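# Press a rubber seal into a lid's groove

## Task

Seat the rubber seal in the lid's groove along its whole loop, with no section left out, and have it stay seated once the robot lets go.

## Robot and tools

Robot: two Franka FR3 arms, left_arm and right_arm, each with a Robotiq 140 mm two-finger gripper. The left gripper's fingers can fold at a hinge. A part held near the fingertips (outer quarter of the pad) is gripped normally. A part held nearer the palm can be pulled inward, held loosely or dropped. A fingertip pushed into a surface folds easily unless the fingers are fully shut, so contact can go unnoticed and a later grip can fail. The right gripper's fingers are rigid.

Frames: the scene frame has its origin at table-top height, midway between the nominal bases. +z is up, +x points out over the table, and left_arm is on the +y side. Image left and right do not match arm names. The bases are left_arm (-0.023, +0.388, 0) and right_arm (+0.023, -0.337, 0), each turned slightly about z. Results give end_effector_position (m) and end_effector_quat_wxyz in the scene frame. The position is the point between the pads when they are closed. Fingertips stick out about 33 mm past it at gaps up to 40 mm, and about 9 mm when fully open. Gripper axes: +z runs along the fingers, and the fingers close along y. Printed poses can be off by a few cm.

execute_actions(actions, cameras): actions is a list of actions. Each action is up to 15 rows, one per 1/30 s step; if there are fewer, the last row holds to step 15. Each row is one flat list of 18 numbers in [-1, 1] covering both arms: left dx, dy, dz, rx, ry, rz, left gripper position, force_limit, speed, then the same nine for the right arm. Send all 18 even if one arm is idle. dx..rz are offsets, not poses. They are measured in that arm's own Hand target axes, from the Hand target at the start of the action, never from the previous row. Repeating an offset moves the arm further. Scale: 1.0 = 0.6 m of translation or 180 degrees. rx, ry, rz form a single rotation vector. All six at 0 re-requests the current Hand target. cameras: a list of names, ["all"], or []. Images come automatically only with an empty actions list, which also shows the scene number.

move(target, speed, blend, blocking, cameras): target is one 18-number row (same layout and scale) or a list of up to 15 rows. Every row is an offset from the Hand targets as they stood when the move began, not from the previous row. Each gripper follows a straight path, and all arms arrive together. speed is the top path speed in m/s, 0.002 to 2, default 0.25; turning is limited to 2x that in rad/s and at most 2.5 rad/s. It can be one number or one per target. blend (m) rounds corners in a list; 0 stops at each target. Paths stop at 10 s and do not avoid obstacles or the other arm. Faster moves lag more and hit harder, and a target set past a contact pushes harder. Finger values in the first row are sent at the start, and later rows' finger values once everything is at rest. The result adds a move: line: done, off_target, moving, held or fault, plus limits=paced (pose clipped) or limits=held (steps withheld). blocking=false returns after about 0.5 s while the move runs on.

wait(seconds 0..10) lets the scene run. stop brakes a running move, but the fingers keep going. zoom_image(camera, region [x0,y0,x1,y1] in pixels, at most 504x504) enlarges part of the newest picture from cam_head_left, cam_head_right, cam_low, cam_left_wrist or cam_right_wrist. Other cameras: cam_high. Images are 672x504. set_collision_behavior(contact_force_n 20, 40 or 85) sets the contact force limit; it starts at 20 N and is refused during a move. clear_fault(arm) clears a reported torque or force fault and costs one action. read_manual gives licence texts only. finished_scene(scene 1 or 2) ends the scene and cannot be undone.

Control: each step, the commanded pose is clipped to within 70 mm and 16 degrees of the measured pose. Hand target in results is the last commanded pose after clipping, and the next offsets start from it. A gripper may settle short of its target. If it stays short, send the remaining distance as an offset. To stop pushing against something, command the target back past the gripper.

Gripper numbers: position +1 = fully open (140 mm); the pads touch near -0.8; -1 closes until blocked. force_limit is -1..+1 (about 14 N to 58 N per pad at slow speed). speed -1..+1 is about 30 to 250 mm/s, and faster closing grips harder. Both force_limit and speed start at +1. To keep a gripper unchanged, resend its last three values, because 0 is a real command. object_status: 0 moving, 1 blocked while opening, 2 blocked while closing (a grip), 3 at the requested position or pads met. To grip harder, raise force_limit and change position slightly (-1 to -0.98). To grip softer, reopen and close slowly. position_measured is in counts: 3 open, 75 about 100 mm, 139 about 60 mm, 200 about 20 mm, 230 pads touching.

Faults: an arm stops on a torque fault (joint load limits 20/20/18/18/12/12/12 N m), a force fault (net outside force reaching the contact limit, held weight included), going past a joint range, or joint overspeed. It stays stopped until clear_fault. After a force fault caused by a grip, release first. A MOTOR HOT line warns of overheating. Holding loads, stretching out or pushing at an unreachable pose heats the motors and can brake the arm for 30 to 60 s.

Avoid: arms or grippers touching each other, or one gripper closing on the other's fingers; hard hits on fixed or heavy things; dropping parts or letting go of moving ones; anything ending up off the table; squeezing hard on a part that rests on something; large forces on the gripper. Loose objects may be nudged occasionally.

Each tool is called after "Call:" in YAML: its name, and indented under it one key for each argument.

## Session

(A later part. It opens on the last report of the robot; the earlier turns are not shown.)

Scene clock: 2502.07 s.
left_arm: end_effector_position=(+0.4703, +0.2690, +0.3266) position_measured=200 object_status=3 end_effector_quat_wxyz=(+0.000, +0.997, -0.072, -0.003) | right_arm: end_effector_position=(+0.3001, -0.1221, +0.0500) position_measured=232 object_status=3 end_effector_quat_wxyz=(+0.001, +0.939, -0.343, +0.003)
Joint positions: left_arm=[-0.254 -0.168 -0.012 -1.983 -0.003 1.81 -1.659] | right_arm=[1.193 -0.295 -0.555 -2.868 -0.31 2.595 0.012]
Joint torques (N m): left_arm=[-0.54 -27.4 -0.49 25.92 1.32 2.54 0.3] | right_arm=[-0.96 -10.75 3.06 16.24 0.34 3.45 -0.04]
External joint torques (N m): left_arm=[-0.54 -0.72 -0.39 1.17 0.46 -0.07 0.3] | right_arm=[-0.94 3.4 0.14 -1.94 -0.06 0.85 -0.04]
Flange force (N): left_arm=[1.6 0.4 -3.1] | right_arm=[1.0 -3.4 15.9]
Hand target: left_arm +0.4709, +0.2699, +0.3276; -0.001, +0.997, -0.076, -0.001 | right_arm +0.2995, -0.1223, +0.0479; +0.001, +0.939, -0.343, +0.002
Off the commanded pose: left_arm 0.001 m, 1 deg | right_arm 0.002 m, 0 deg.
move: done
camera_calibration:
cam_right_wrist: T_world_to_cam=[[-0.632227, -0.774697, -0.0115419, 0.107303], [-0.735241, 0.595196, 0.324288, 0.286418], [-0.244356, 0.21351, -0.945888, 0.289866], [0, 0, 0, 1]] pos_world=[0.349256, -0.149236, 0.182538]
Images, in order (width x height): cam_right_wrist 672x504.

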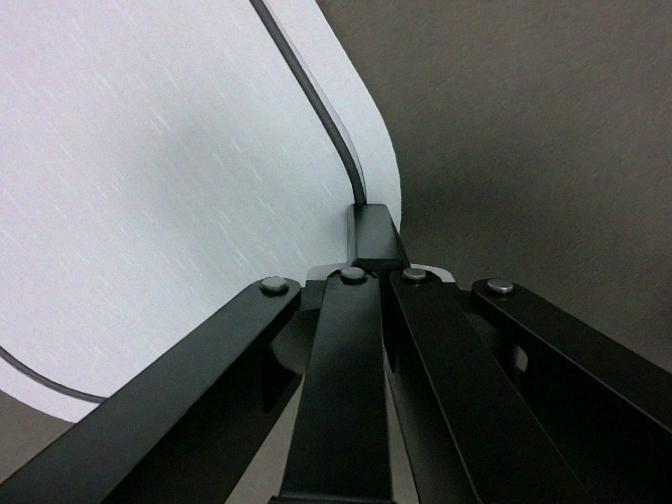

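Call:
move:
  target:
    - [0,0,0,0,0,0,-0.56,-1,-1,0,0,-0.012,0,0,0,-1,-1,-0.5]
    - [0,0,0,0,0,0,-0.56,-1,-1,0.0165,-0.0085,-0.012,0,0,-0.05,-1,-1,-0.5]
    - [0,0,0,0,0,0,-0.56,-1,-1,0.0165,-0.0085,-0.0062,0,0,-0.05,-1,-1,-0.5]
    - [0,0,0,0,0,0,-0.56,-1,-1,0.0165,-0.0005,-0.0062,0,0,-0.05,-1,-1,-0.5]
    - [0,0,0,0,0,0,-0.56,-1,-1,0.0165,-0.0015,0,0,0,-0.05,-1,-1,-0.5]
  speed: [0.03,0.04,0.02,0.015,0.012]
  cameras: ["cam_right_wrist"]

Call:
zoom_image:
  camera: "cam_right_wrist"
  region: [280, 80, 420, 220]

Scene clock: 2517.13 s.
left_arm: end_effector_position=(+0.4703, +0.2690, +0.3266) position_measured=200 object_status=3 end_effector_quat_wxyz=(+0.000, +0.997, -0.072, -0.003) | right_arm: end_effector_position=(+0.3115, -0.1232, +0.0530) position_measured=232 object_status=3 end_effector_quat_wxyz=(-0.006, +0.963, -0.269, +0.005)
Joint positions: left_arm=[-0.254 -0.168 -0.012 -1.983 -0.003 1.81 -1.659] | right_arm=[1.239 -0.3 -0.632 -2.853 -0.345 2.597 -0.143]
Joint velocities: left_arm=[within noise] | right_arm=[0.001 0.001 0 -0.001 0.001 0.005 0.001]
Joint torques (N m): left_arm=[-0.56 -27.45 -0.49 25.95 1.32 2.56 0.26] | right_arm=[-0.87 -8.9 2.33 14.34 0.18 2.18 -0.19]
External joint torques (N m): left_arm=[-0.47 -0.79 -0.29 1.2 0.47 -0.06 0.26] | right_arm=[-0.86 4.51 -1.11 -3.87 -0.23 -0.47 -0.19]
Flange force (N): left_arm=[1.5 0.3 -3.2] | right_arm=[2.8 -1.1 17.1]
Hand target: left_arm +0.4709, +0.2699, +0.3276; -0.001, +0.997, -0.076, -0.001 | right_arm +0.3076, -0.1280, +0.0480; +0.002, +0.963, -0.269, +0.002
Off the commanded pose: left_arm 0.001 m, 1 deg | right_arm 0.008 m, 1 deg.
move: off_target (right_arm)
camera_calibration:
cam_right_wrist: T_world_to_cam=[[-0.504041, -0.863305, -0.0254573, 0.0635122], [-0.821583, 0.470175, 0.322392, 0.306138], [-0.266353, 0.183414, -0.946264, 0.298891], [0, 0, 0, 1]] pos_world=[0.363141, -0.143929, 0.18575]
Images, in order (width x height): cam_right_wrist 672x504.

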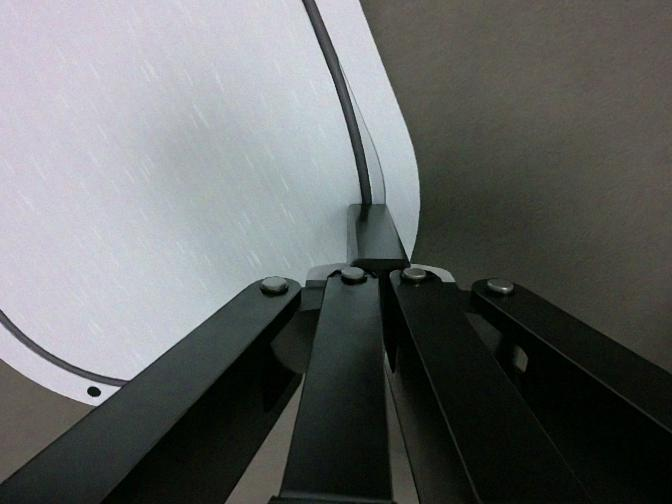

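Scaled by 3.600 from the camera's 672x504 image, which has a finer 960x720 frame.

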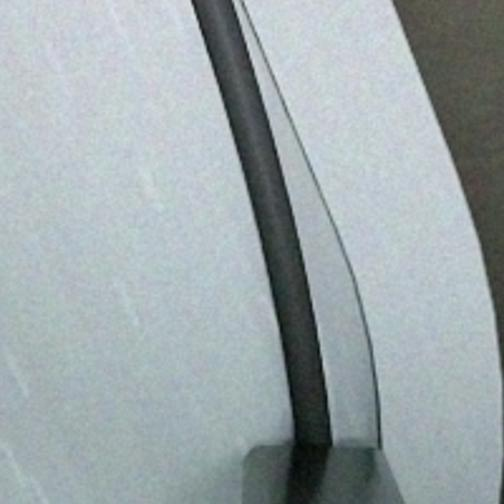

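Call:
move:
  target:
    - [0,0,0,0,0,0,-0.56,-1,-1,0,0,-0.006,0,0,0,-1,-1,-0.5]
    - [0,0,0,0,0,0,-0.56,-1,-1,0,0,-0.02,0,0,0,-1,-1,-0.5]
  speed: [0.015,0.03]
  cameras: ["cam_right_wrist"]

Call:
zoom_image:
  camera: "cam_right_wrist"
  region: [280, 80, 420, 220]

Scene clock: 2525.23 s.
left_arm: end_effector_position=(+0.4703, +0.2690, +0.3266) position_measured=200 object_status=3 end_effector_quat_wxyz=(+0.000, +0.997, -0.072, -0.003) | right_arm: end_effector_position=(+0.3073, -0.1274, +0.0595) position_measured=232 object_status=3 end_effector_quat_wxyz=(+0.001, +0.964, -0.267, +0.002)
Joint positions: left_arm=[-0.254 -0.168 -0.012 -1.983 -0.003 1.81 -1.659] | right_arm=[1.224 -0.332 -0.616 -2.853 -0.351 2.55 -0.143]
Joint velocities: left_arm=[within noise] | right_arm=[0.001 -0.001 0 0.001 0.001 -0.005 -0.001]
Joint torques (N m): left_arm=[-0.53 -27.48 -0.46 25.9 1.33 2.54 0.27] | right_arm=[-1.13 -13.33 4.84 18.44 0.21 2.49 0.27]
External joint torques (N m): left_arm=[-0.53 -0.88 -0.36 1.19 0.47 -0.07 0.27] | right_arm=[-1.11 -0.47 1.17 -0.07 -0.22 -0.11 0.27]
Flange force (N): left_arm=[1.2 0.3 -3.2] | right_arm=[-2.8 5.9 -5.0]
Hand target: left_arm +0.4709, +0.2699, +0.3276; -0.001, +0.997, -0.076, -0.001 | right_arm +0.3076, -0.1280, +0.0600; +0.002, +0.963, -0.269, +0.002
Off the commanded pose: left_arm 0.001 m, 1 deg | right_arm 0.001 m, 0 deg.
move: done
camera_calibration:
cam_right_wrist: T_world_to_cam=[[-0.500748, -0.865523, -0.0110405, 0.055802], [-0.820024, 0.470263, 0.326212, 0.301761], [-0.277152, 0.172403, -0.945232, 0.306435], [0, 0, 0, 1]] pos_world=[0.360323, -0.146439, 0.19183]
Images, in order (width x height): cam_right_wrist 672x504.

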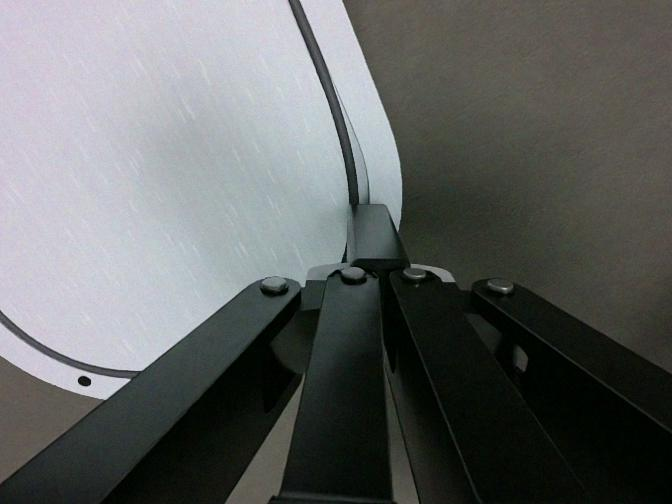

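Scaled by 3.600 from the camera's 672x504 image, which has a finer 960x720 frame.

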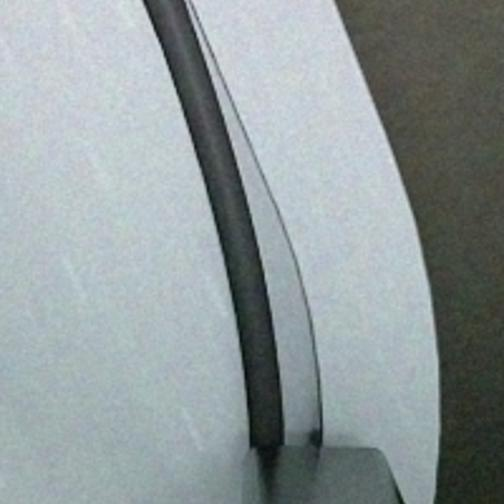

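Call:
move:
  target:
    - [0,0,0,0,0,0,-0.56,-1,-1,-0.06,0,-0.1,0,0,0,-1,-1,-0.5]
  speed: [0.08]
  cameras: ["cam_right_wrist"]

Call:
zoom_image:
  camera: "cam_right_wrist"
  region: [220, 20, 440, 240]

Scene clock: 2538.67 s.
left_arm: end_effector_position=(+0.4703, +0.2690, +0.3266) position_measured=200 object_status=3 end_effector_quat_wxyz=(+0.000, +0.997, -0.072, -0.003) | right_arm: end_effector_position=(+0.2769, -0.1089, +0.1193) position_measured=232 object_status=3 end_effector_quat_wxyz=(+0.002, +0.964, -0.264, +0.003)
Joint positions: left_arm=[-0.254 -0.168 -0.012 -1.983 -0.003 1.81 -1.659] | right_arm=[1.199 -0.539 -0.461 -2.838 -0.327 2.319 -0.056]
Joint velocities: left_arm=[within noise] | right_arm=[-0.001 0 0 0 0 -0.004 0.004]
Joint torques (N m): left_arm=[-0.53 -27.41 -0.49 25.92 1.32 2.54 0.26] | right_arm=[-1.02 -10.3 5.52 21.27 0.69 2.34 0.21]
External joint torques (N m): left_arm=[-0.56 -0.84 -0.42 1.25 0.47 -0.06 0.26] | right_arm=[-1.04 -0.36 1.11 -0.21 0.14 -0.27 0.21]
Flange force (N): left_arm=[1.5 0.5 -3.3] | right_arm=[-1.9 4.3 -2.8]
Hand target: left_arm +0.4709, +0.2699, +0.3276; -0.001, +0.997, -0.076, -0.001 | right_arm +0.2766, -0.1091, +0.1198; +0.002, +0.963, -0.269, +0.002
Off the commanded pose: left_arm 0.001 m, 1 deg | right_arm 0.001 m, 1 deg.
move: done
camera_calibration:
cam_right_wrist: T_world_to_cam=[[-0.495242, -0.868691, -0.0105487, 0.0553518], [-0.823815, 0.465735, 0.323139, 0.249562], [-0.275795, 0.168722, -0.946293, 0.350738], [0, 0, 0, 1]] pos_world=[0.329738, -0.127324, 0.251842]
Images, in order (width x height): cam_right_wrist 672x504.

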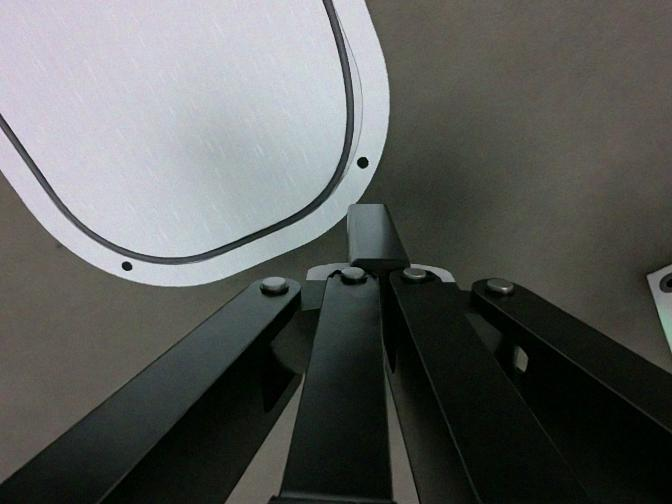

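Scaled by 2.291 from the camera's 672x504 image, which has a finer 960x720 frame.

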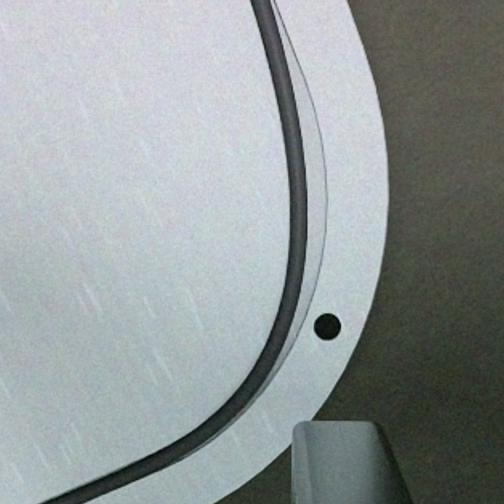

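Call:
move:
  target:
    - [0,0,0,0,0,0,-0.56,-1,-1,-0.0101,-0.0509,0.06,0,0,0.26,-1,-1,-0.5]
    - [0,0,0,0,0,0,-0.56,-1,-1,-0.0101,-0.0509,0.1075,0,0,0.26,-1,-1,-0.5]
  speed: [0.08,0.04]
  cameras: ["cam_right_wrist"]

Call:
zoom_image:
  camera: "cam_right_wrist"
  region: [280, 80, 420, 220]

Scene clock: 2620.93 s.
left_arm: end_effector_position=(+0.4703, +0.2690, +0.3266) position_measured=200 object_status=3 end_effector_quat_wxyz=(+0.000, +0.997, -0.072, -0.003) | right_arm: end_effector_position=(+0.2880, -0.0803, +0.0560) position_measured=232 object_status=3 end_effector_quat_wxyz=(+0.001, +0.778, -0.628, +0.003)
Joint positions: left_arm=[-0.254 -0.168 -0.012 -1.983 -0.003 1.81 -1.659] | right_arm=[0.986 -0.225 -0.186 -2.815 -0.092 2.591 0.629]
Joint velocities: left_arm=[within noise] | right_arm=[0.001 -0.002 -0.001 -0.001 0 0.004 0.001]
Joint torques (N m): left_arm=[-0.54 -27.47 -0.47 25.89 1.32 2.55 0.27] | right_arm=[-0.3 -18.1 1.17 18.36 0.54 2.67 0.06]
External joint torques (N m): left_arm=[-0.51 -0.71 -0.33 1.11 0.47 -0.06 0.27] | right_arm=[-0.32 0.46 0.45 -0.43 0.14 0.15 0.06]
Flange force (N): left_arm=[1.4 0.3 -2.9] | right_arm=[-0.4 0.4 2.0]
Hand target: left_arm +0.4709, +0.2699, +0.3276; -0.001, +0.997, -0.076, -0.001 | right_arm +0.2874, -0.0801, +0.0552; +0.001, +0.777, -0.629, +0.002
Off the commanded pose: left_arm 0.001 m, 1 deg | right_arm 0.001 m, 0 deg.
move: done
camera_calibration:
cam_right_wrist: T_world_to_cam=[[-0.973872, -0.226625, -0.0146822, 0.27456], [-0.219083, 0.920504, 0.323534, 0.128224], [-0.0598057, 0.318297, -0.946103, 0.23887], [0, 0, 0, 1]] pos_world=[0.309763, -0.13184, 0.188542]
Images, in order (width x height): cam_right_wrist 672x504.

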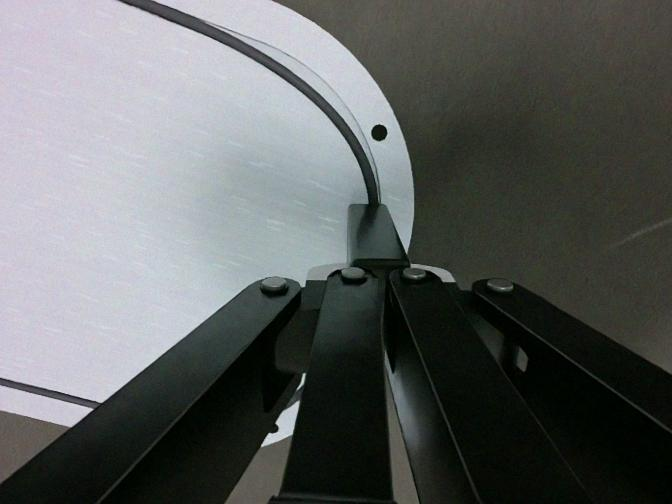

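Scaled by 3.600 from the camera's 672x504 image, which has a finer 960x720 frame.

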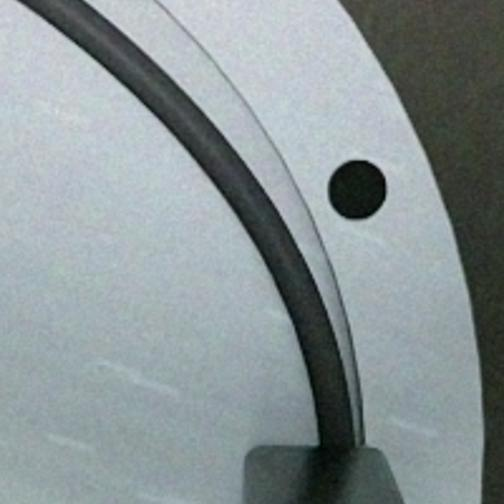

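Call:
move:
  target:
    - [0,0,0,0,0,0,-0.56,-1,-1,0,0.001,0.0062,0,0,0,-1,-1,-0.5]
    - [0,0,0,0,0,0,-0.56,-1,-1,0,0.0055,0.0062,0,0,0,-1,-1,-0.5]
    - [0,0,0,0,0,0,-0.56,-1,-1,0,0.005,0.0135,0,0,0,-1,-1,-0.5]
  speed: [0.02,0.015,0.012]

Call:
move:
  target:
    - [0,0,0,0,0,0,-0.56,-1,-1,0,0,-0.012,0,0,0,-1,-1,-0.5]
    - [0,0,0,0,0,0,-0.56,-1,-1,0.016,-0.0035,-0.012,0,0,-0.05,-1,-1,-0.5]
    - [0,0,0,0,0,0,-0.56,-1,-1,0.016,-0.0035,-0.0062,0,0,-0.05,-1,-1,-0.5]
  speed: [0.03,0.04,0.02]
  cameras: ["cam_right_wrist"]

Call:
zoom_image:
  camera: "cam_right_wrist"
  region: [280, 80, 420, 220]

Scene clock: 2638.23 s.
left_arm: end_effector_position=(+0.4703, +0.2690, +0.3266) position_measured=200 object_status=3 end_effector_quat_wxyz=(+0.000, +0.997, -0.072, -0.003) | right_arm: end_effector_position=(+0.2855, -0.0811, +0.0498) position_measured=232 object_status=3 end_effector_quat_wxyz=(+0.001, +0.778, -0.628, +0.003)
Joint positions: left_arm=[-0.254 -0.168 -0.012 -1.983 -0.003 1.81 -1.659] | right_arm=[0.988 -0.212 -0.185 -2.825 -0.09 2.614 0.629]
Joint torques (N m): left_arm=[-0.53 -27.45 -0.47 25.9 1.33 2.54 0.26] | right_arm=[0.3 -14.81 1.55 16.86 0.71 3.82 0.15]
External joint torques (N m): left_arm=[-0.55 -0.69 -0.4 1.11 0.48 -0.08 0.26] | right_arm=[0.32 3.87 0.91 -1.61 0.33 1.3 0.15]
Flange force (N): left_arm=[1.5 0.4 -3.0] | right_arm=[-5.8 -4.0 17.9]
Hand target: left_arm +0.4709, +0.2699, +0.3276; -0.001, +0.997, -0.076, -0.001 | right_arm +0.2845, -0.0808, +0.0471; +0.001, +0.777, -0.629, +0.002
Off the commanded pose: left_arm 0.001 m, 1 deg | right_arm 0.003 m, 0 deg.
move: done

Scene clock: 2641.83 s.
left_arm: end_effector_position=(+0.4703, +0.2690, +0.3266) position_measured=200 object_status=3 end_effector_quat_wxyz=(+0.000, +0.997, -0.072, -0.003) | right_arm: end_effector_position=(+0.2889, -0.0896, +0.0517) position_measured=232 object_status=3 end_effector_quat_wxyz=(+0.001, +0.822, -0.569, +0.002)
Joint positions: left_arm=[-0.254 -0.168 -0.012 -1.983 -0.003 1.81 -1.659] | right_arm=[1.011 -0.231 -0.239 -2.834 -0.116 2.606 0.476]
Joint velocities: left_arm=[within noise] | right_arm=[0 0 0 -0.001 0.001 0.002 -0.004]
Joint torques (N m): left_arm=[-0.56 -27.41 -0.49 25.89 1.32 2.55 0.26] | right_arm=[-0.2 -17.44 1.32 17.85 0.26 2.91 -0.27]
External joint torques (N m): left_arm=[-0.53 -0.64 -0.36 1.08 0.46 -0.08 0.26] | right_arm=[-0.15 0.53 0.4 -0.7 -0.13 0.37 -0.27]
Flange force (N): left_arm=[1.6 0.4 -2.9] | right_arm=[0.4 0.6 3.3]
Hand target: left_arm +0.4709, +0.2699, +0.3276; -0.001, +0.997, -0.076, -0.001 | right_arm +0.2885, -0.0897, +0.0509; +0.001, +0.824, -0.566, +0.002
Off the commanded pose: left_arm 0.001 m, 1 deg | right_arm 0.001 m, 0 deg.
move: done
camera_calibration:
cam_right_wrist: T_world_to_cam=[[-0.929808, -0.367819, -0.0128911, 0.247819], [-0.351782, 0.877881, 0.324921, 0.172771], [-0.108195, 0.306649, -0.945653, 0.250809], [0, 0, 0, 1]] pos_world=[0.318338, -0.13743, 0.184236]
Images, in order (width x height): cam_right_wrist 672x504.

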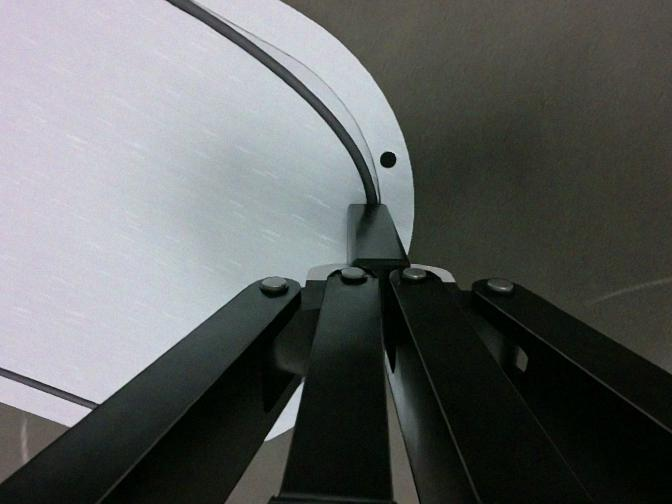

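Scaled by 3.600 from the camera's 672x504 image, which has a finer 960x720 frame.

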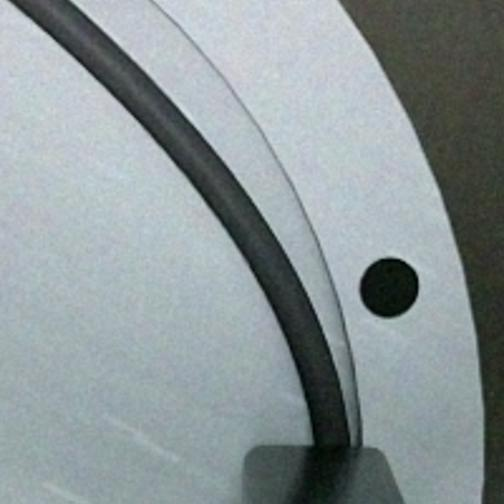

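Call:
move:
  target:
    - [0,0,0,0,0,0,-0.56,-1,-1,0,0.0055,0,0,0,0,-1,-1,-0.5]
    - [0,0,0,0,0,0,-0.56,-1,-1,0,0.0045,0.0065,0,0,0,-1,-1,-0.5]
  speed: [0.015,0.012]

Call:
move:
  target:
    - [0,0,0,0,0,0,-0.56,-1,-1,0,0,-0.012,0,0,0,-1,-1,-0.5]
    - [0,0,0,0,0,0,-0.56,-1,-1,0.0145,-0.0040,-0.012,0,0,-0.047,-1,-1,-0.5]
    - [0,0,0,0,0,0,-0.56,-1,-1,0.0145,-0.0040,-0.0062,0,0,-0.047,-1,-1,-0.5]
  speed: [0.03,0.04,0.02]
  cameras: ["cam_right_wrist"]

Call:
zoom_image:
  camera: "cam_right_wrist"
  region: [280, 80, 420, 220]

Scene clock: 2654.27 s.
left_arm: end_effector_position=(+0.4703, +0.2690, +0.3266) position_measured=200 object_status=3 end_effector_quat_wxyz=(+0.000, +0.997, -0.072, -0.003) | right_arm: end_effector_position=(+0.2866, -0.0904, +0.0498) position_measured=232 object_status=3 end_effector_quat_wxyz=(+0.000, +0.823, -0.568, +0.002)
Joint positions: left_arm=[-0.254 -0.168 -0.012 -1.983 -0.003 1.81 -1.659] | right_arm=[1.011 -0.232 -0.237 -2.843 -0.116 2.615 0.474]
Joint torques (N m): left_arm=[-0.55 -27.44 -0.46 25.88 1.32 2.55 0.26] | right_arm=[0.21 -13.5 1.69 16.54 0.46 3.74 -0.07]
External joint torques (N m): left_arm=[-0.51 -0.76 -0.33 1.12 0.47 -0.06 0.26] | right_arm=[0.16 4.37 0.69 -1.9 0.08 1.19 -0.07]
Flange force (N): left_arm=[1.4 0.3 -3.0] | right_arm=[-4.3 -6.1 19.7]
Hand target: left_arm +0.4709, +0.2699, +0.3276; -0.001, +0.997, -0.076, -0.001 | right_arm +0.2860, -0.0907, +0.0470; +0.001, +0.824, -0.566, +0.002
Off the commanded pose: left_arm 0.001 m, 1 deg | right_arm 0.003 m, 0 deg.
move: done

Scene clock: 2657.73 s.
left_arm: end_effector_position=(+0.4703, +0.2690, +0.3266) position_measured=200 object_status=3 end_effector_quat_wxyz=(+0.000, +0.997, -0.072, -0.003) | right_arm: end_effector_position=(+0.2917, -0.0977, +0.0517) position_measured=232 object_status=3 end_effector_quat_wxyz=(+0.001, +0.862, -0.507, +0.002)
Joint positions: left_arm=[-0.254 -0.168 -0.012 -1.983 -0.003 1.81 -1.659] | right_arm=[1.036 -0.244 -0.292 -2.844 -0.146 2.604 0.328]
Joint velocities: left_arm=[within noise] | right_arm=[0 0 0 -0.001 0 0.002 -0.008]
Joint torques (N m): left_arm=[-0.52 -27.47 -0.47 25.92 1.31 2.55 0.26] | right_arm=[-0.35 -16.49 1.42 17.76 0.18 2.87 -0.15]
External joint torques (N m): left_arm=[-0.43 -0.78 -0.27 1.16 0.47 -0.07 0.26] | right_arm=[-0.38 0.86 0.11 -0.74 -0.2 0.32 -0.15]
Flange force (N): left_arm=[1.4 0.2 -3.1] | right_arm=[0.7 0.0 4.1]
Hand target: left_arm +0.4709, +0.2699, +0.3276; -0.001, +0.997, -0.076, -0.001 | right_arm +0.2914, -0.0979, +0.0507; +0.001, +0.864, -0.504, +0.002
Off the commanded pose: left_arm 0.001 m, 1 deg | right_arm 0.001 m, 0 deg.
move: done
camera_calibration:
cam_right_wrist: T_world_to_cam=[[-0.865361, -0.501, -0.0121946, 0.215601], [-0.477303, 0.816526, 0.324757, 0.211563], [-0.152746, 0.286853, -0.945719, 0.264681], [0, 0, 0, 1]] pos_world=[0.327981, -0.140655, 0.184236]
Images, in order (width x height): cam_right_wrist 672x504.

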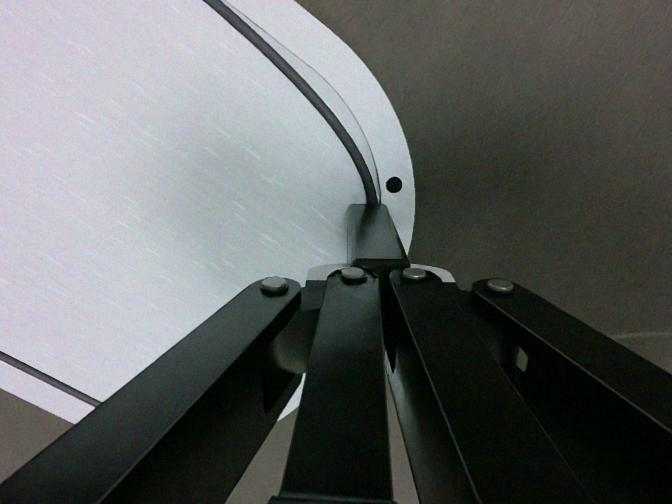

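Scaled by 3.600 from the camera's 672x504 image, which has a finer 960x720 frame.

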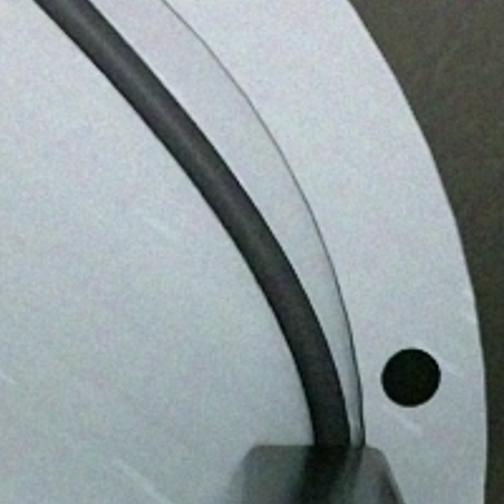

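Call:
move:
  target:
    - [0,0,0,0,0,0,-0.56,-1,-1,0,0.0058,0,0,0,0,-1,-1,-0.5]
    - [0,0,0,0,0,0,-0.56,-1,-1,0,0.0048,0.0056,0,0,0,-1,-1,-0.5]
  speed: [0.015,0.012]

Call:
move:
  target:
    - [0,0,0,0,0,0,-0.56,-1,-1,0,0,-0.0115,0,0,0,-1,-1,-0.5]
    - [0,0,0,0,0,0,-0.56,-1,-1,0.0145,-0.0040,-0.0115,0,0,-0.047,-1,-1,-0.5]
    - [0,0,0,0,0,0,-0.56,-1,-1,0.0145,-0.0040,-0.0055,0,0,-0.047,-1,-1,-0.5]
  speed: [0.03,0.04,0.02]
  cameras: ["cam_right_wrist"]

Call:
zoom_image:
  camera: "cam_right_wrist"
  region: [280, 80, 420, 220]

Scene clock: 2667.27 s.
left_arm: end_effector_position=(+0.4703, +0.2690, +0.3266) position_measured=200 object_status=3 end_effector_quat_wxyz=(+0.000, +0.997, -0.072, -0.003) | right_arm: end_effector_position=(+0.2893, -0.0988, +0.0499) position_measured=232 object_status=3 end_effector_quat_wxyz=(+0.000, +0.863, -0.505, +0.002)
Joint positions: left_arm=[-0.254 -0.168 -0.012 -1.983 -0.003 1.81 -1.659] | right_arm=[1.036 -0.247 -0.292 -2.854 -0.148 2.613 0.326]
Joint torques (N m): left_arm=[-0.54 -27.38 -0.45 25.88 1.31 2.54 0.27] | right_arm=[-0.08 -13.28 1.68 16.62 0.35 3.57 -0.06]
External joint torques (N m): left_arm=[-0.57 -0.56 -0.38 1.02 0.45 -0.09 0.27] | right_arm=[-0.06 3.9 0.43 -1.77 -0.03 1.01 -0.06]
Flange force (N): left_arm=[1.6 0.4 -2.8] | right_arm=[-2.3 -6.0 17.6]
Hand target: left_arm +0.4709, +0.2699, +0.3276; -0.001, +0.997, -0.076, -0.001 | right_arm +0.2889, -0.0994, +0.0474; +0.001, +0.864, -0.504, +0.002
Off the commanded pose: left_arm 0.001 m, 1 deg | right_arm 0.003 m, 0 deg.
move: done

Scene clock: 2670.70 s.
left_arm: end_effector_position=(+0.4703, +0.2690, +0.3266) position_measured=200 object_status=3 end_effector_quat_wxyz=(+0.000, +0.997, -0.072, -0.003) | right_arm: end_effector_position=(+0.2945, -0.1063, +0.0516) position_measured=232 object_status=3 end_effector_quat_wxyz=(+0.003, +0.897, -0.442, +0.002)
Joint positions: left_arm=[-0.254 -0.168 -0.012 -1.983 -0.003 1.81 -1.659] | right_arm=[1.063 -0.257 -0.35 -2.851 -0.18 2.599 0.18]
Joint velocities: left_arm=[within noise] | right_arm=[0.002 0 -0.001 -0.001 0.001 0.001 -0.006]
Joint torques (N m): left_arm=[-0.53 -27.47 -0.49 25.94 1.32 2.54 0.28] | right_arm=[-0.54 -14.77 1.72 17.96 0.15 3.49 -0.24]
External joint torques (N m): left_arm=[-0.45 -0.72 -0.31 1.13 0.47 -0.09 0.28] | right_arm=[-0.57 1.87 0.07 -0.46 -0.24 0.93 -0.24]
Flange force (N): left_arm=[1.5 0.2 -3.1] | right_arm=[0.9 -3.8 9.8]
Hand target: left_arm +0.4709, +0.2699, +0.3276; -0.001, +0.997, -0.076, -0.001 | right_arm +0.2952, -0.1057, +0.0507; +0.001, +0.899, -0.439, +0.002
Off the commanded pose: left_arm 0.001 m, 1 deg | right_arm 0.001 m, 0 deg.
move: done
camera_calibration:
cam_right_wrist: T_world_to_cam=[[-0.782322, -0.622813, -0.00868261, 0.17608], [-0.591296, 0.738207, 0.324683, 0.245152], [-0.195807, 0.259141, -0.945783, 0.277128], [0, 0, 0, 1]] pos_world=[0.336972, -0.143123, 0.184035]
Images, in order (width x height): cam_right_wrist 672x504.

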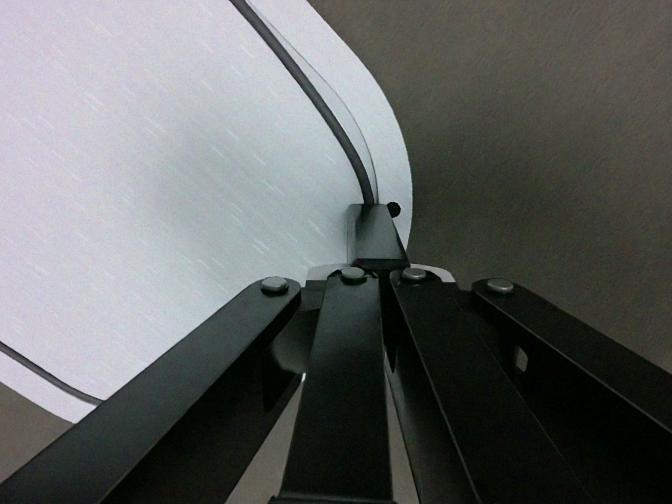

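Scaled by 3.600 from the camera's 672x504 image, which has a finer 960x720 frame.

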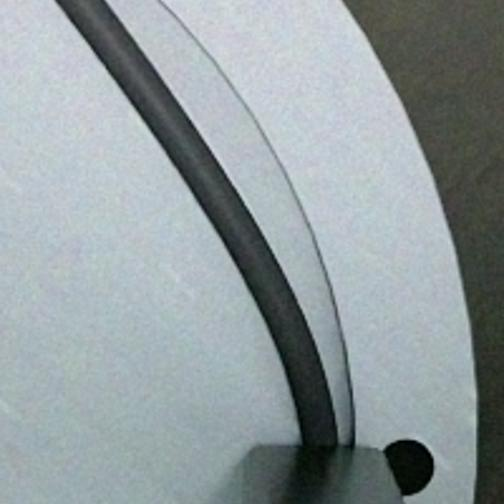

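Call:
move:
  target:
    - [0,0,0,0,0,0,-0.56,-1,-1,0,0,-0.0012,0,0,0,-1,-1,-0.5]
    - [0,0,0,0,0,0,-0.56,-1,-1,0,0.0075,-0.0012,0,0,0,-1,-1,-0.5]
    - [0,0,0,0,0,0,-0.56,-1,-1,0,0.0055,0.0054,0,0,0,-1,-1,-0.5]
  speed: [0.015,0.015,0.012]
  cameras: ["cam_right_wrist"]

Call:
zoom_image:
  camera: "cam_right_wrist"
  region: [280, 80, 420, 220]

Scene clock: 2682.70 s.
left_arm: end_effector_position=(+0.4703, +0.2690, +0.3266) position_measured=200 object_status=3 end_effector_quat_wxyz=(+0.000, +0.997, -0.072, -0.003) | right_arm: end_effector_position=(+0.2926, -0.1078, +0.0499) position_measured=232 object_status=3 end_effector_quat_wxyz=(+0.001, +0.898, -0.439, +0.002)
Joint positions: left_arm=[-0.254 -0.168 -0.012 -1.983 -0.003 1.81 -1.659] | right_arm=[1.061 -0.26 -0.35 -2.862 -0.185 2.609 0.178]
Joint torques (N m): left_arm=[-0.51 -27.45 -0.46 25.91 1.33 2.55 0.26] | right_arm=[-0.96 -12.11 1.78 17.07 0.19 3.82 -0.12]
External joint torques (N m): left_arm=[-0.69 -0.81 -0.55 1.17 0.46 -0.06 0.26] | right_arm=[-0.97 4.23 0.14 -1.22 -0.19 1.26 -0.12]
Flange force (N): left_arm=[1.3 0.7 -3.1] | right_arm=[0.4 -8.3 19.4]
Hand target: left_arm +0.4709, +0.2699, +0.3276; -0.001, +0.997, -0.076, -0.001 | right_arm +0.2927, -0.1078, +0.0475; +0.001, +0.899, -0.439, +0.002
Off the commanded pose: left_arm 0.001 m, 1 deg | right_arm 0.002 m, 0 deg.
move: done
camera_calibration:
cam_right_wrist: T_world_to_cam=[[-0.778913, -0.627027, -0.0114859, 0.172429], [-0.595991, 0.73441, 0.32471, 0.246705], [-0.195167, 0.259766, -0.945744, 0.275405], [0, 0, 0, 1]] pos_world=[0.335091, -0.144606, 0.182336]
Images, in order (width x height): cam_right_wrist 672x504.

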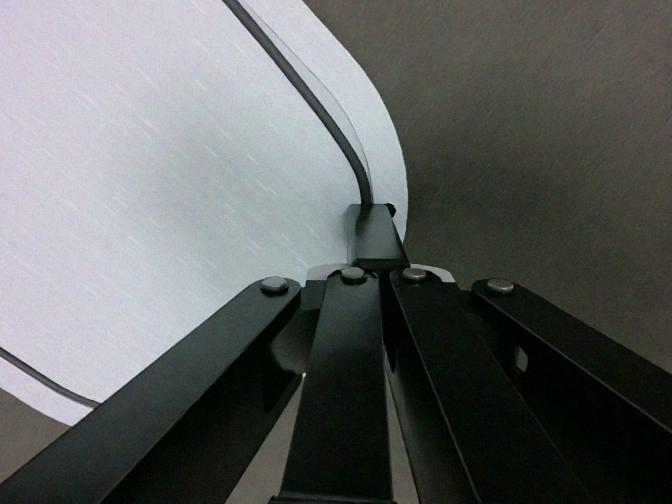

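Scaled by 3.600 from the camera's 672x504 image, which has a finer 960x720 frame.

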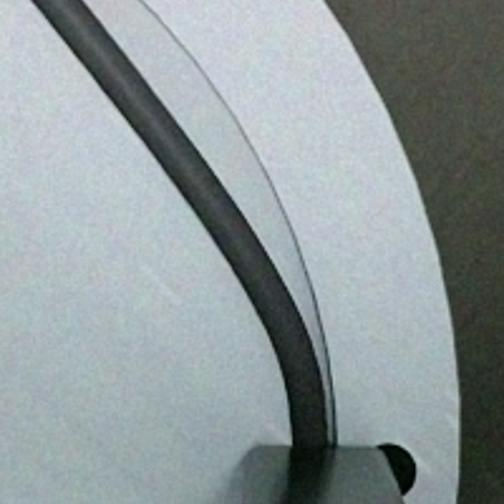

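Call:
move:
  target:
    - [0,0,0,0,0,0,-0.56,-1,-1,0,0,-0.0125,0,0,0,-1,-1,-0.5]
    - [0,0,0,0,0,0,-0.56,-1,-1,0.0148,-0.0025,-0.0125,0,0,-0.047,-1,-1,-0.5]
    - [0,0,0,0,0,0,-0.56,-1,-1,0.0148,-0.0025,-0.0068,0,0,-0.047,-1,-1,-0.5]
  speed: [0.03,0.04,0.02]
  cameras: ["cam_right_wrist"]

Call:
zoom_image:
  camera: "cam_right_wrist"
  region: [280, 80, 420, 220]

Scene clock: 2695.60 s.
left_arm: end_effector_position=(+0.4703, +0.2690, +0.3266) position_measured=200 object_status=3 end_effector_quat_wxyz=(+0.000, +0.997, -0.072, -0.003) | right_arm: end_effector_position=(+0.2999, -0.1132, +0.0530) position_measured=232 object_status=3 end_effector_quat_wxyz=(+0.000, +0.927, -0.374, +0.002)
Joint positions: left_arm=[-0.254 -0.168 -0.012 -1.983 -0.003 1.81 -1.659] | right_arm=[1.09 -0.272 -0.411 -2.855 -0.216 2.597 0.033]
Joint velocities: left_arm=[within noise] | right_arm=[0.001 0.001 0 -0.002 -0.001 0.004 -0.005]
Joint torques (N m): left_arm=[-0.52 -27.51 -0.5 25.9 1.33 2.55 0.28] | right_arm=[-0.34 -14.35 2.14 17.34 0.26 2.64 -0.02]
External joint torques (N m): left_arm=[-0.55 -0.69 -0.43 1.09 0.47 -0.07 0.28] | right_arm=[-0.31 1.61 0.14 -1.2 -0.14 0.03 -0.02]
Flange force (N): left_arm=[1.4 0.4 -2.9] | right_arm=[0.2 -0.7 5.9]
Hand target: left_arm +0.4709, +0.2699, +0.3276; -0.001, +0.997, -0.076, -0.001 | right_arm +0.2993, -0.1138, +0.0516; +0.001, +0.929, -0.371, +0.002
Off the commanded pose: left_arm 0.001 m, 1 deg | right_arm 0.002 m, 0 deg.
move: done
camera_calibration:
cam_right_wrist: T_world_to_cam=[[-0.681874, -0.731343, -0.0135781, 0.133961], [-0.694638, 0.641613, 0.325286, 0.273015], [-0.229184, 0.231236, -0.945518, 0.288121], [0, 0, 0, 1]] pos_world=[0.347024, -0.143822, 0.185435]
Images, in order (width x height): cam_right_wrist 672x504.

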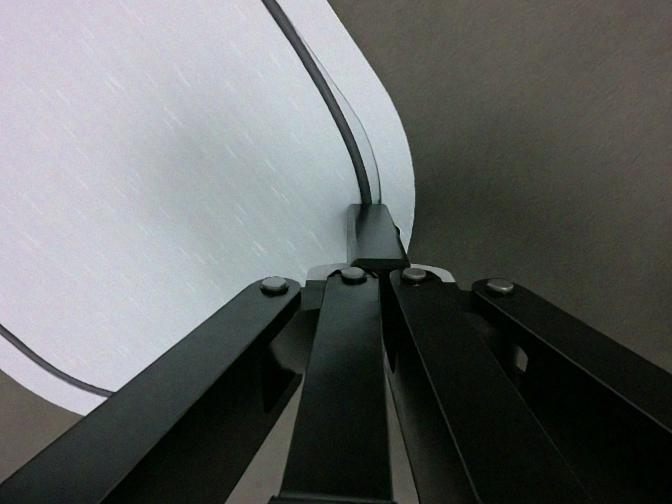

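Scaled by 3.600 from the camera's 672x504 image, which has a finer 960x720 frame.

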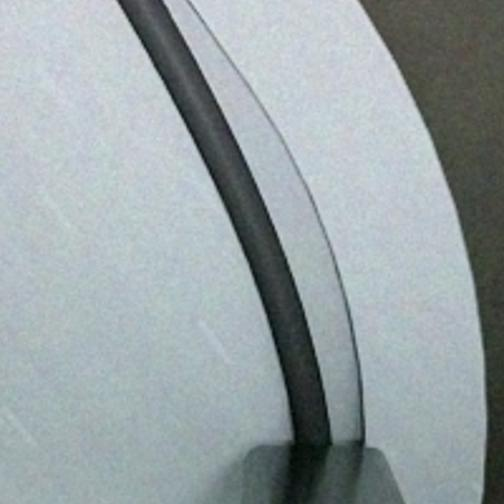

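Call:
move:
  target:
    - [0,0,0,0,0,0,-0.56,-1,-1,0,0,-0.02,0,0,0,-1,-1,-0.5]
    - [0,0,0,0,0,0,-0.56,-1,-1,-0.05,-0.02,-0.11,0,0,-0.12,-1,-1,-0.5]
  speed: [0.03,0.08]
  cameras: ["cam_right_wrist"]

Call:
zoom_image:
  camera: "cam_right_wrist"
  region: [200, 0, 440, 240]

Scene clock: 2734.40 s.
left_arm: end_effector_position=(+0.4703, +0.2690, +0.3266) position_measured=200 object_status=3 end_effector_quat_wxyz=(+0.000, +0.997, -0.072, -0.003) | right_arm: end_effector_position=(+0.2852, -0.0841, +0.1167) position_measured=232 object_status=3 end_effector_quat_wxyz=(+0.001, +0.981, -0.195, +0.001)
Joint positions: left_arm=[-0.254 -0.168 -0.012 -1.983 -0.003 1.81 -1.659] | right_arm=[1.216 -0.438 -0.432 -2.776 -0.259 2.356 -0.216]
Joint velocities: left_arm=[within noise] | right_arm=[0 0 0.001 -0.001 0.001 -0.001 -0.006]
Joint torques (N m): left_arm=[-0.52 -27.45 -0.49 25.9 1.32 2.54 0.31] | right_arm=[-0.19 -13.53 3.92 21.61 0.13 2.46 -0.19]
External joint torques (N m): left_arm=[-0.59 -0.72 -0.47 1.13 0.46 -0.07 0.31] | right_arm=[-0.18 -0.52 0.31 0.27 -0.4 -0.14 -0.19]
Flange force (N): left_arm=[1.5 0.5 -3.0] | right_arm=[-0.1 2.1 -2.3]
Hand target: left_arm +0.4709, +0.2699, +0.3276; -0.001, +0.997, -0.076, -0.001 | right_arm +0.2856, -0.0842, +0.1174; +0.002, +0.982, -0.191, +0.002
Off the commanded pose: left_arm 0.001 m, 1 deg | right_arm 0.001 m, 0 deg.
move: done
camera_calibration:
cam_right_wrist: T_world_to_cam=[[-0.36665, -0.93031, -0.0095641, 0.0389681], [-0.880355, 0.3436, 0.326976, 0.251133], [-0.300903, 0.128306, -0.944984, 0.350026], [0, 0, 0, 1]] pos_world=[0.340698, -0.0949471, 0.249027]
Images, in order (width x height): cam_right_wrist 672x504.

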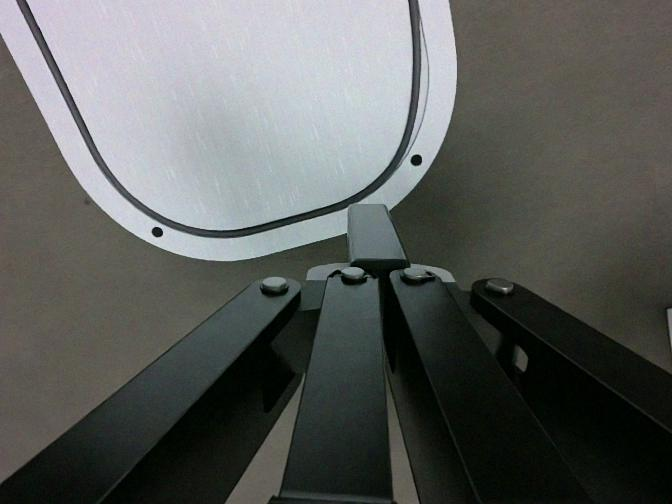

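Scaled by 2.100 from the camera's 672x504 image, which has a finer 960x720 frame.

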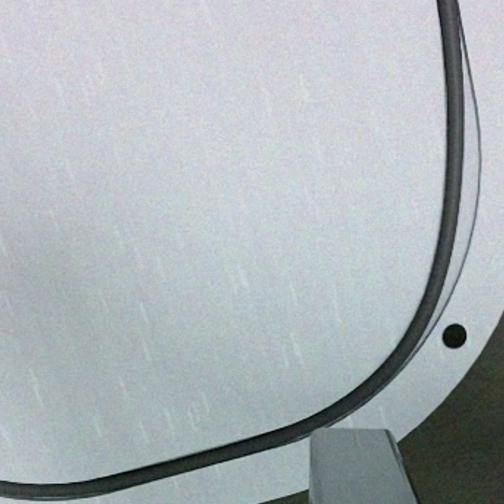

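Call:
move:
  target:
    - [0,0,0,0,0,0,-0.56,-1,-1,0.0280,0.0274,0.06,0,0,0.168,-1,-1,-0.5]
    - [0,0,0,0,0,0,-0.56,-1,-1,0.0280,0.0274,0.1095,0,0,0.168,-1,-1,-0.5]
  speed: [0.08,0.03]
  cameras: ["cam_right_wrist"]

Call:
zoom_image:
  camera: "cam_right_wrist"
  region: [280, 80, 420, 220]

Scene clock: 2810.17 s.
left_arm: end_effector_position=(+0.4703, +0.2690, +0.3266) position_measured=200 object_status=3 end_effector_quat_wxyz=(+0.000, +0.997, -0.072, -0.003) | right_arm: end_effector_position=(+0.2964, -0.1063, +0.0530) position_measured=232 object_status=3 end_effector_quat_wxyz=(+0.001, +0.897, -0.441, +0.003)
Joint positions: left_arm=[-0.254 -0.168 -0.012 -1.983 -0.003 1.81 -1.659] | right_arm=[1.037 -0.258 -0.324 -2.85 -0.171 2.599 0.171]
Joint velocities: left_arm=[within noise] | right_arm=[-0.001 0 -0.001 0 0 0.004 -0.001]
Joint torques (N m): left_arm=[-0.54 -27.45 -0.49 25.89 1.31 2.55 0.25] | right_arm=[0.21 -15.64 2.51 17.63 0.6 2.83 -0.14]
External joint torques (N m): left_arm=[-0.44 -0.68 -0.28 1.1 0.46 -0.07 0.25] | right_arm=[0.28 1.2 1.08 -0.92 0.2 0.26 -0.14]
Flange force (N): left_arm=[1.5 0.3 -2.9] | right_arm=[-2.2 -1.1 5.3]
Hand target: left_arm +0.4709, +0.2699, +0.3276; -0.001, +0.997, -0.076, -0.001 | right_arm +0.2953, -0.1060, +0.0518; +0.001, +0.898, -0.440, +0.002
Off the commanded pose: left_arm 0.001 m, 1 deg | right_arm 0.002 m, 0 deg.
move: done
camera_calibration:
cam_right_wrist: T_world_to_cam=[[-0.78142, -0.623873, -0.0128764, 0.177462], [-0.593671, 0.73692, 0.323271, 0.246416], [-0.192191, 0.260255, -0.946219, 0.277965], [0, 0, 0, 1]] pos_world=[0.338385, -0.143217, 0.185642]
Images, in order (width x height): cam_right_wrist 672x504.

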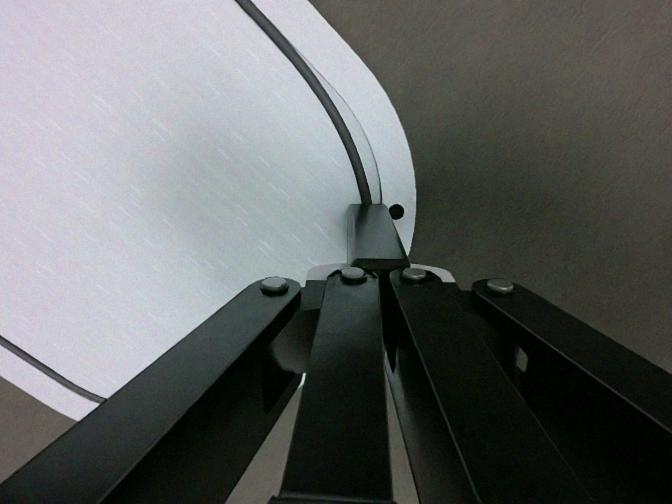

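Scaled by 3.600 from the camera's 672x504 image, which has a finer 960x720 frame.

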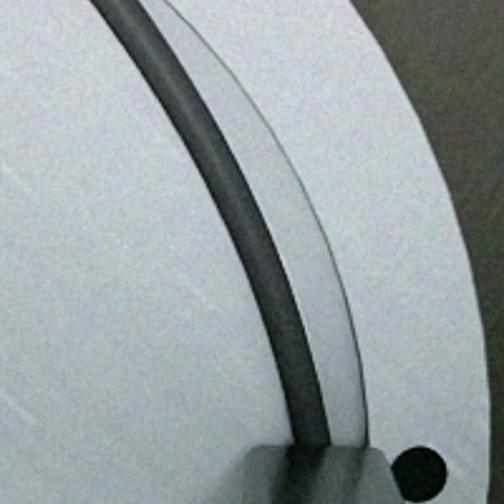

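Call:
move:
  target:
    - [0,0,0,0,0,0,-0.56,-1,-1,0,0.0105,0,0,0,0,-1,-1,-0.5]
    - [0,0,0,0,0,0,-0.56,-1,-1,0,0.0085,0.0068,0,0,0,-1,-1,-0.5]
  speed: [0.015,0.012]
  cameras: ["cam_right_wrist"]

Call:
zoom_image:
  camera: "cam_right_wrist"
  region: [280, 80, 420, 220]

Scene clock: 2821.67 s.
left_arm: end_effector_position=(+0.4703, +0.2690, +0.3266) position_measured=200 object_status=3 end_effector_quat_wxyz=(+0.000, +0.997, -0.072, -0.003) | right_arm: end_effector_position=(+0.2912, -0.1092, +0.0500) position_measured=232 object_status=3 end_effector_quat_wxyz=(+0.001, +0.898, -0.439, +0.002)
Joint positions: left_arm=[-0.254 -0.168 -0.012 -1.983 -0.003 1.81 -1.659] | right_arm=[1.034 -0.265 -0.321 -2.868 -0.174 2.609 0.171]
Joint torques (N m): left_arm=[-0.55 -27.4 -0.46 25.92 1.32 2.55 0.27] | right_arm=[-0.49 -12.48 1.75 17.1 0.23 3.71 0.04]
External joint torques (N m): left_arm=[-0.6 -0.71 -0.4 1.18 0.47 -0.06 0.27] | right_arm=[-0.54 3.97 0.2 -1.34 -0.15 1.13 0.04]
Flange force (N): left_arm=[1.7 0.5 -3.1] | right_arm=[-0.5 -7.5 18.3]
Hand target: left_arm +0.4709, +0.2699, +0.3276; -0.001, +0.997, -0.076, -0.001 | right_arm +0.2912, -0.1091, +0.0478; +0.001, +0.898, -0.440, +0.002
Off the commanded pose: left_arm 0.001 m, 1 deg | right_arm 0.002 m, 0 deg.
move: done
camera_calibration:
cam_right_wrist: T_world_to_cam=[[-0.779051, -0.626856, -0.0115059, 0.170521], [-0.595877, 0.734595, 0.3245, 0.246761], [-0.194963, 0.259658, -0.945816, 0.275475], [0, 0, 0, 1]] pos_world=[0.333591, -0.145907, 0.182437]
Images, in order (width x height): cam_right_wrist 672x504.

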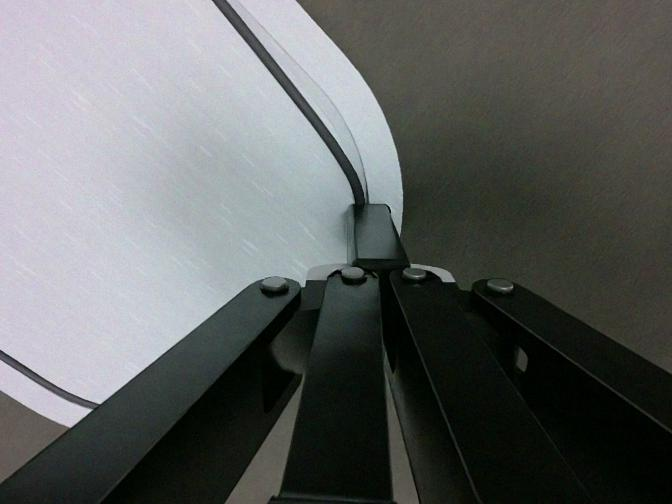

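Scaled by 3.600 from the camera's 672x504 image, which has a finer 960x720 frame.

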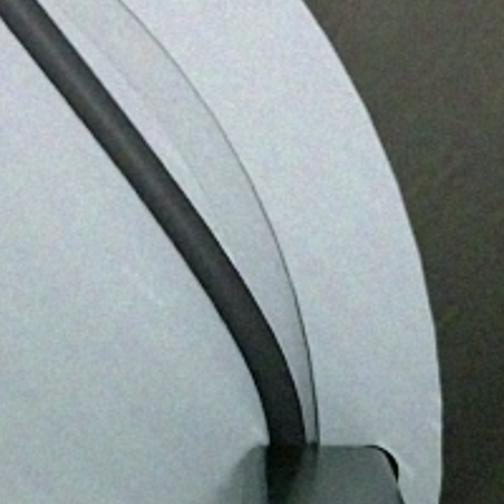

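Call:
move:
  target:
    - [0,0,0,0,0,0,-0.56,-1,-1,0,0,-0.0035,0,0,0,-1,-1,-0.5]
    - [0,0,0,0,0,0,-0.56,-1,-1,0.0095,0.0002,-0.0035,0,0,-0.032,-1,-1,-0.5]
    - [0,0,0,0,0,0,-0.56,-1,-1,0.0095,0.0002,0,0,0,-0.032,-1,-1,-0.5]
  speed: [0.02,0.015,0.012]
  cameras: ["cam_right_wrist"]

Call:
zoom_image:
  camera: "cam_right_wrist"
  region: [280, 80, 420, 220]

Scene clock: 2842.23 s.
left_arm: end_effector_position=(+0.4703, +0.2690, +0.3266) position_measured=200 object_status=3 end_effector_quat_wxyz=(+0.000, +0.997, -0.072, -0.003) | right_arm: end_effector_position=(+0.2943, -0.1124, +0.0501) position_measured=232 object_status=3 end_effector_quat_wxyz=(+0.001, +0.918, -0.398, +0.002)
Joint positions: left_arm=[-0.254 -0.168 -0.012 -1.983 -0.003 1.81 -1.659] | right_arm=[1.041 -0.267 -0.345 -2.868 -0.184 2.61 0.071]
Joint velocities: left_arm=[within noise] | right_arm=[0 0.002 0 0.001 0.001 0 -0.008]
Joint torques (N m): left_arm=[-0.54 -27.43 -0.47 25.89 1.31 2.54 0.26] | right_arm=[-1.25 -12.84 0.97 17.21 -0.14 3.49 -0.26]
External joint torques (N m): left_arm=[-0.48 -0.65 -0.3 1.1 0.47 -0.07 0.26] | right_arm=[-1.2 3.41 -0.61 -1.17 -0.53 0.9 -0.26]
Flange force (N): left_arm=[1.6 0.3 -2.9] | right_arm=[3.5 -5.4 15.3]
Hand target: left_arm +0.4709, +0.2699, +0.3276; -0.001, +0.997, -0.076, -0.001 | right_arm +0.2946, -0.1137, +0.0478; +0.001, +0.919, -0.394, +0.002
Off the commanded pose: left_arm 0.001 m, 1 deg | right_arm 0.003 m, 0 deg.
move: done
camera_calibration:
cam_right_wrist: T_world_to_cam=[[-0.717977, -0.695958, -0.0122966, 0.145268], [-0.660817, 0.675961, 0.326186, 0.263503], [-0.2187, 0.24232, -0.945226, 0.282044], [0, 0, 0, 1]] pos_world=[0.340109, -0.145362, 0.182431]
Images, in order (width x height): cam_right_wrist 672x504.

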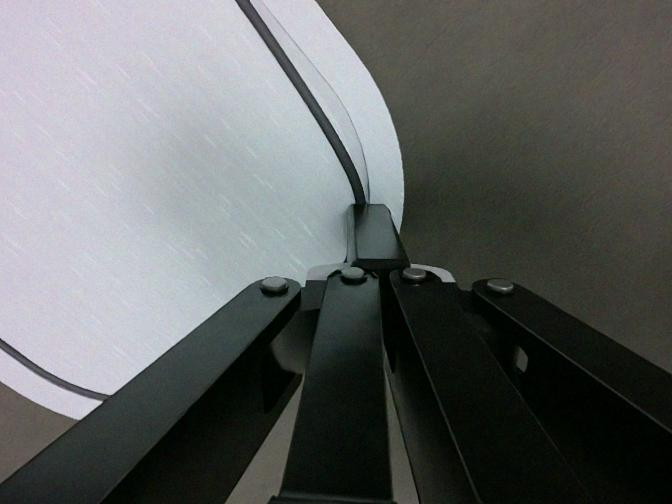

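Scaled by 3.600 from the camera's 672x504 image, which has a finer 960x720 frame.

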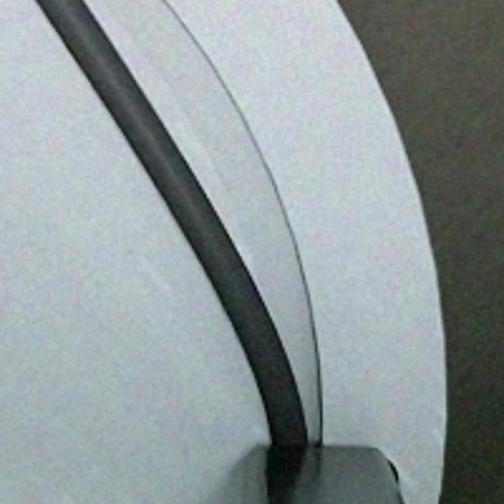

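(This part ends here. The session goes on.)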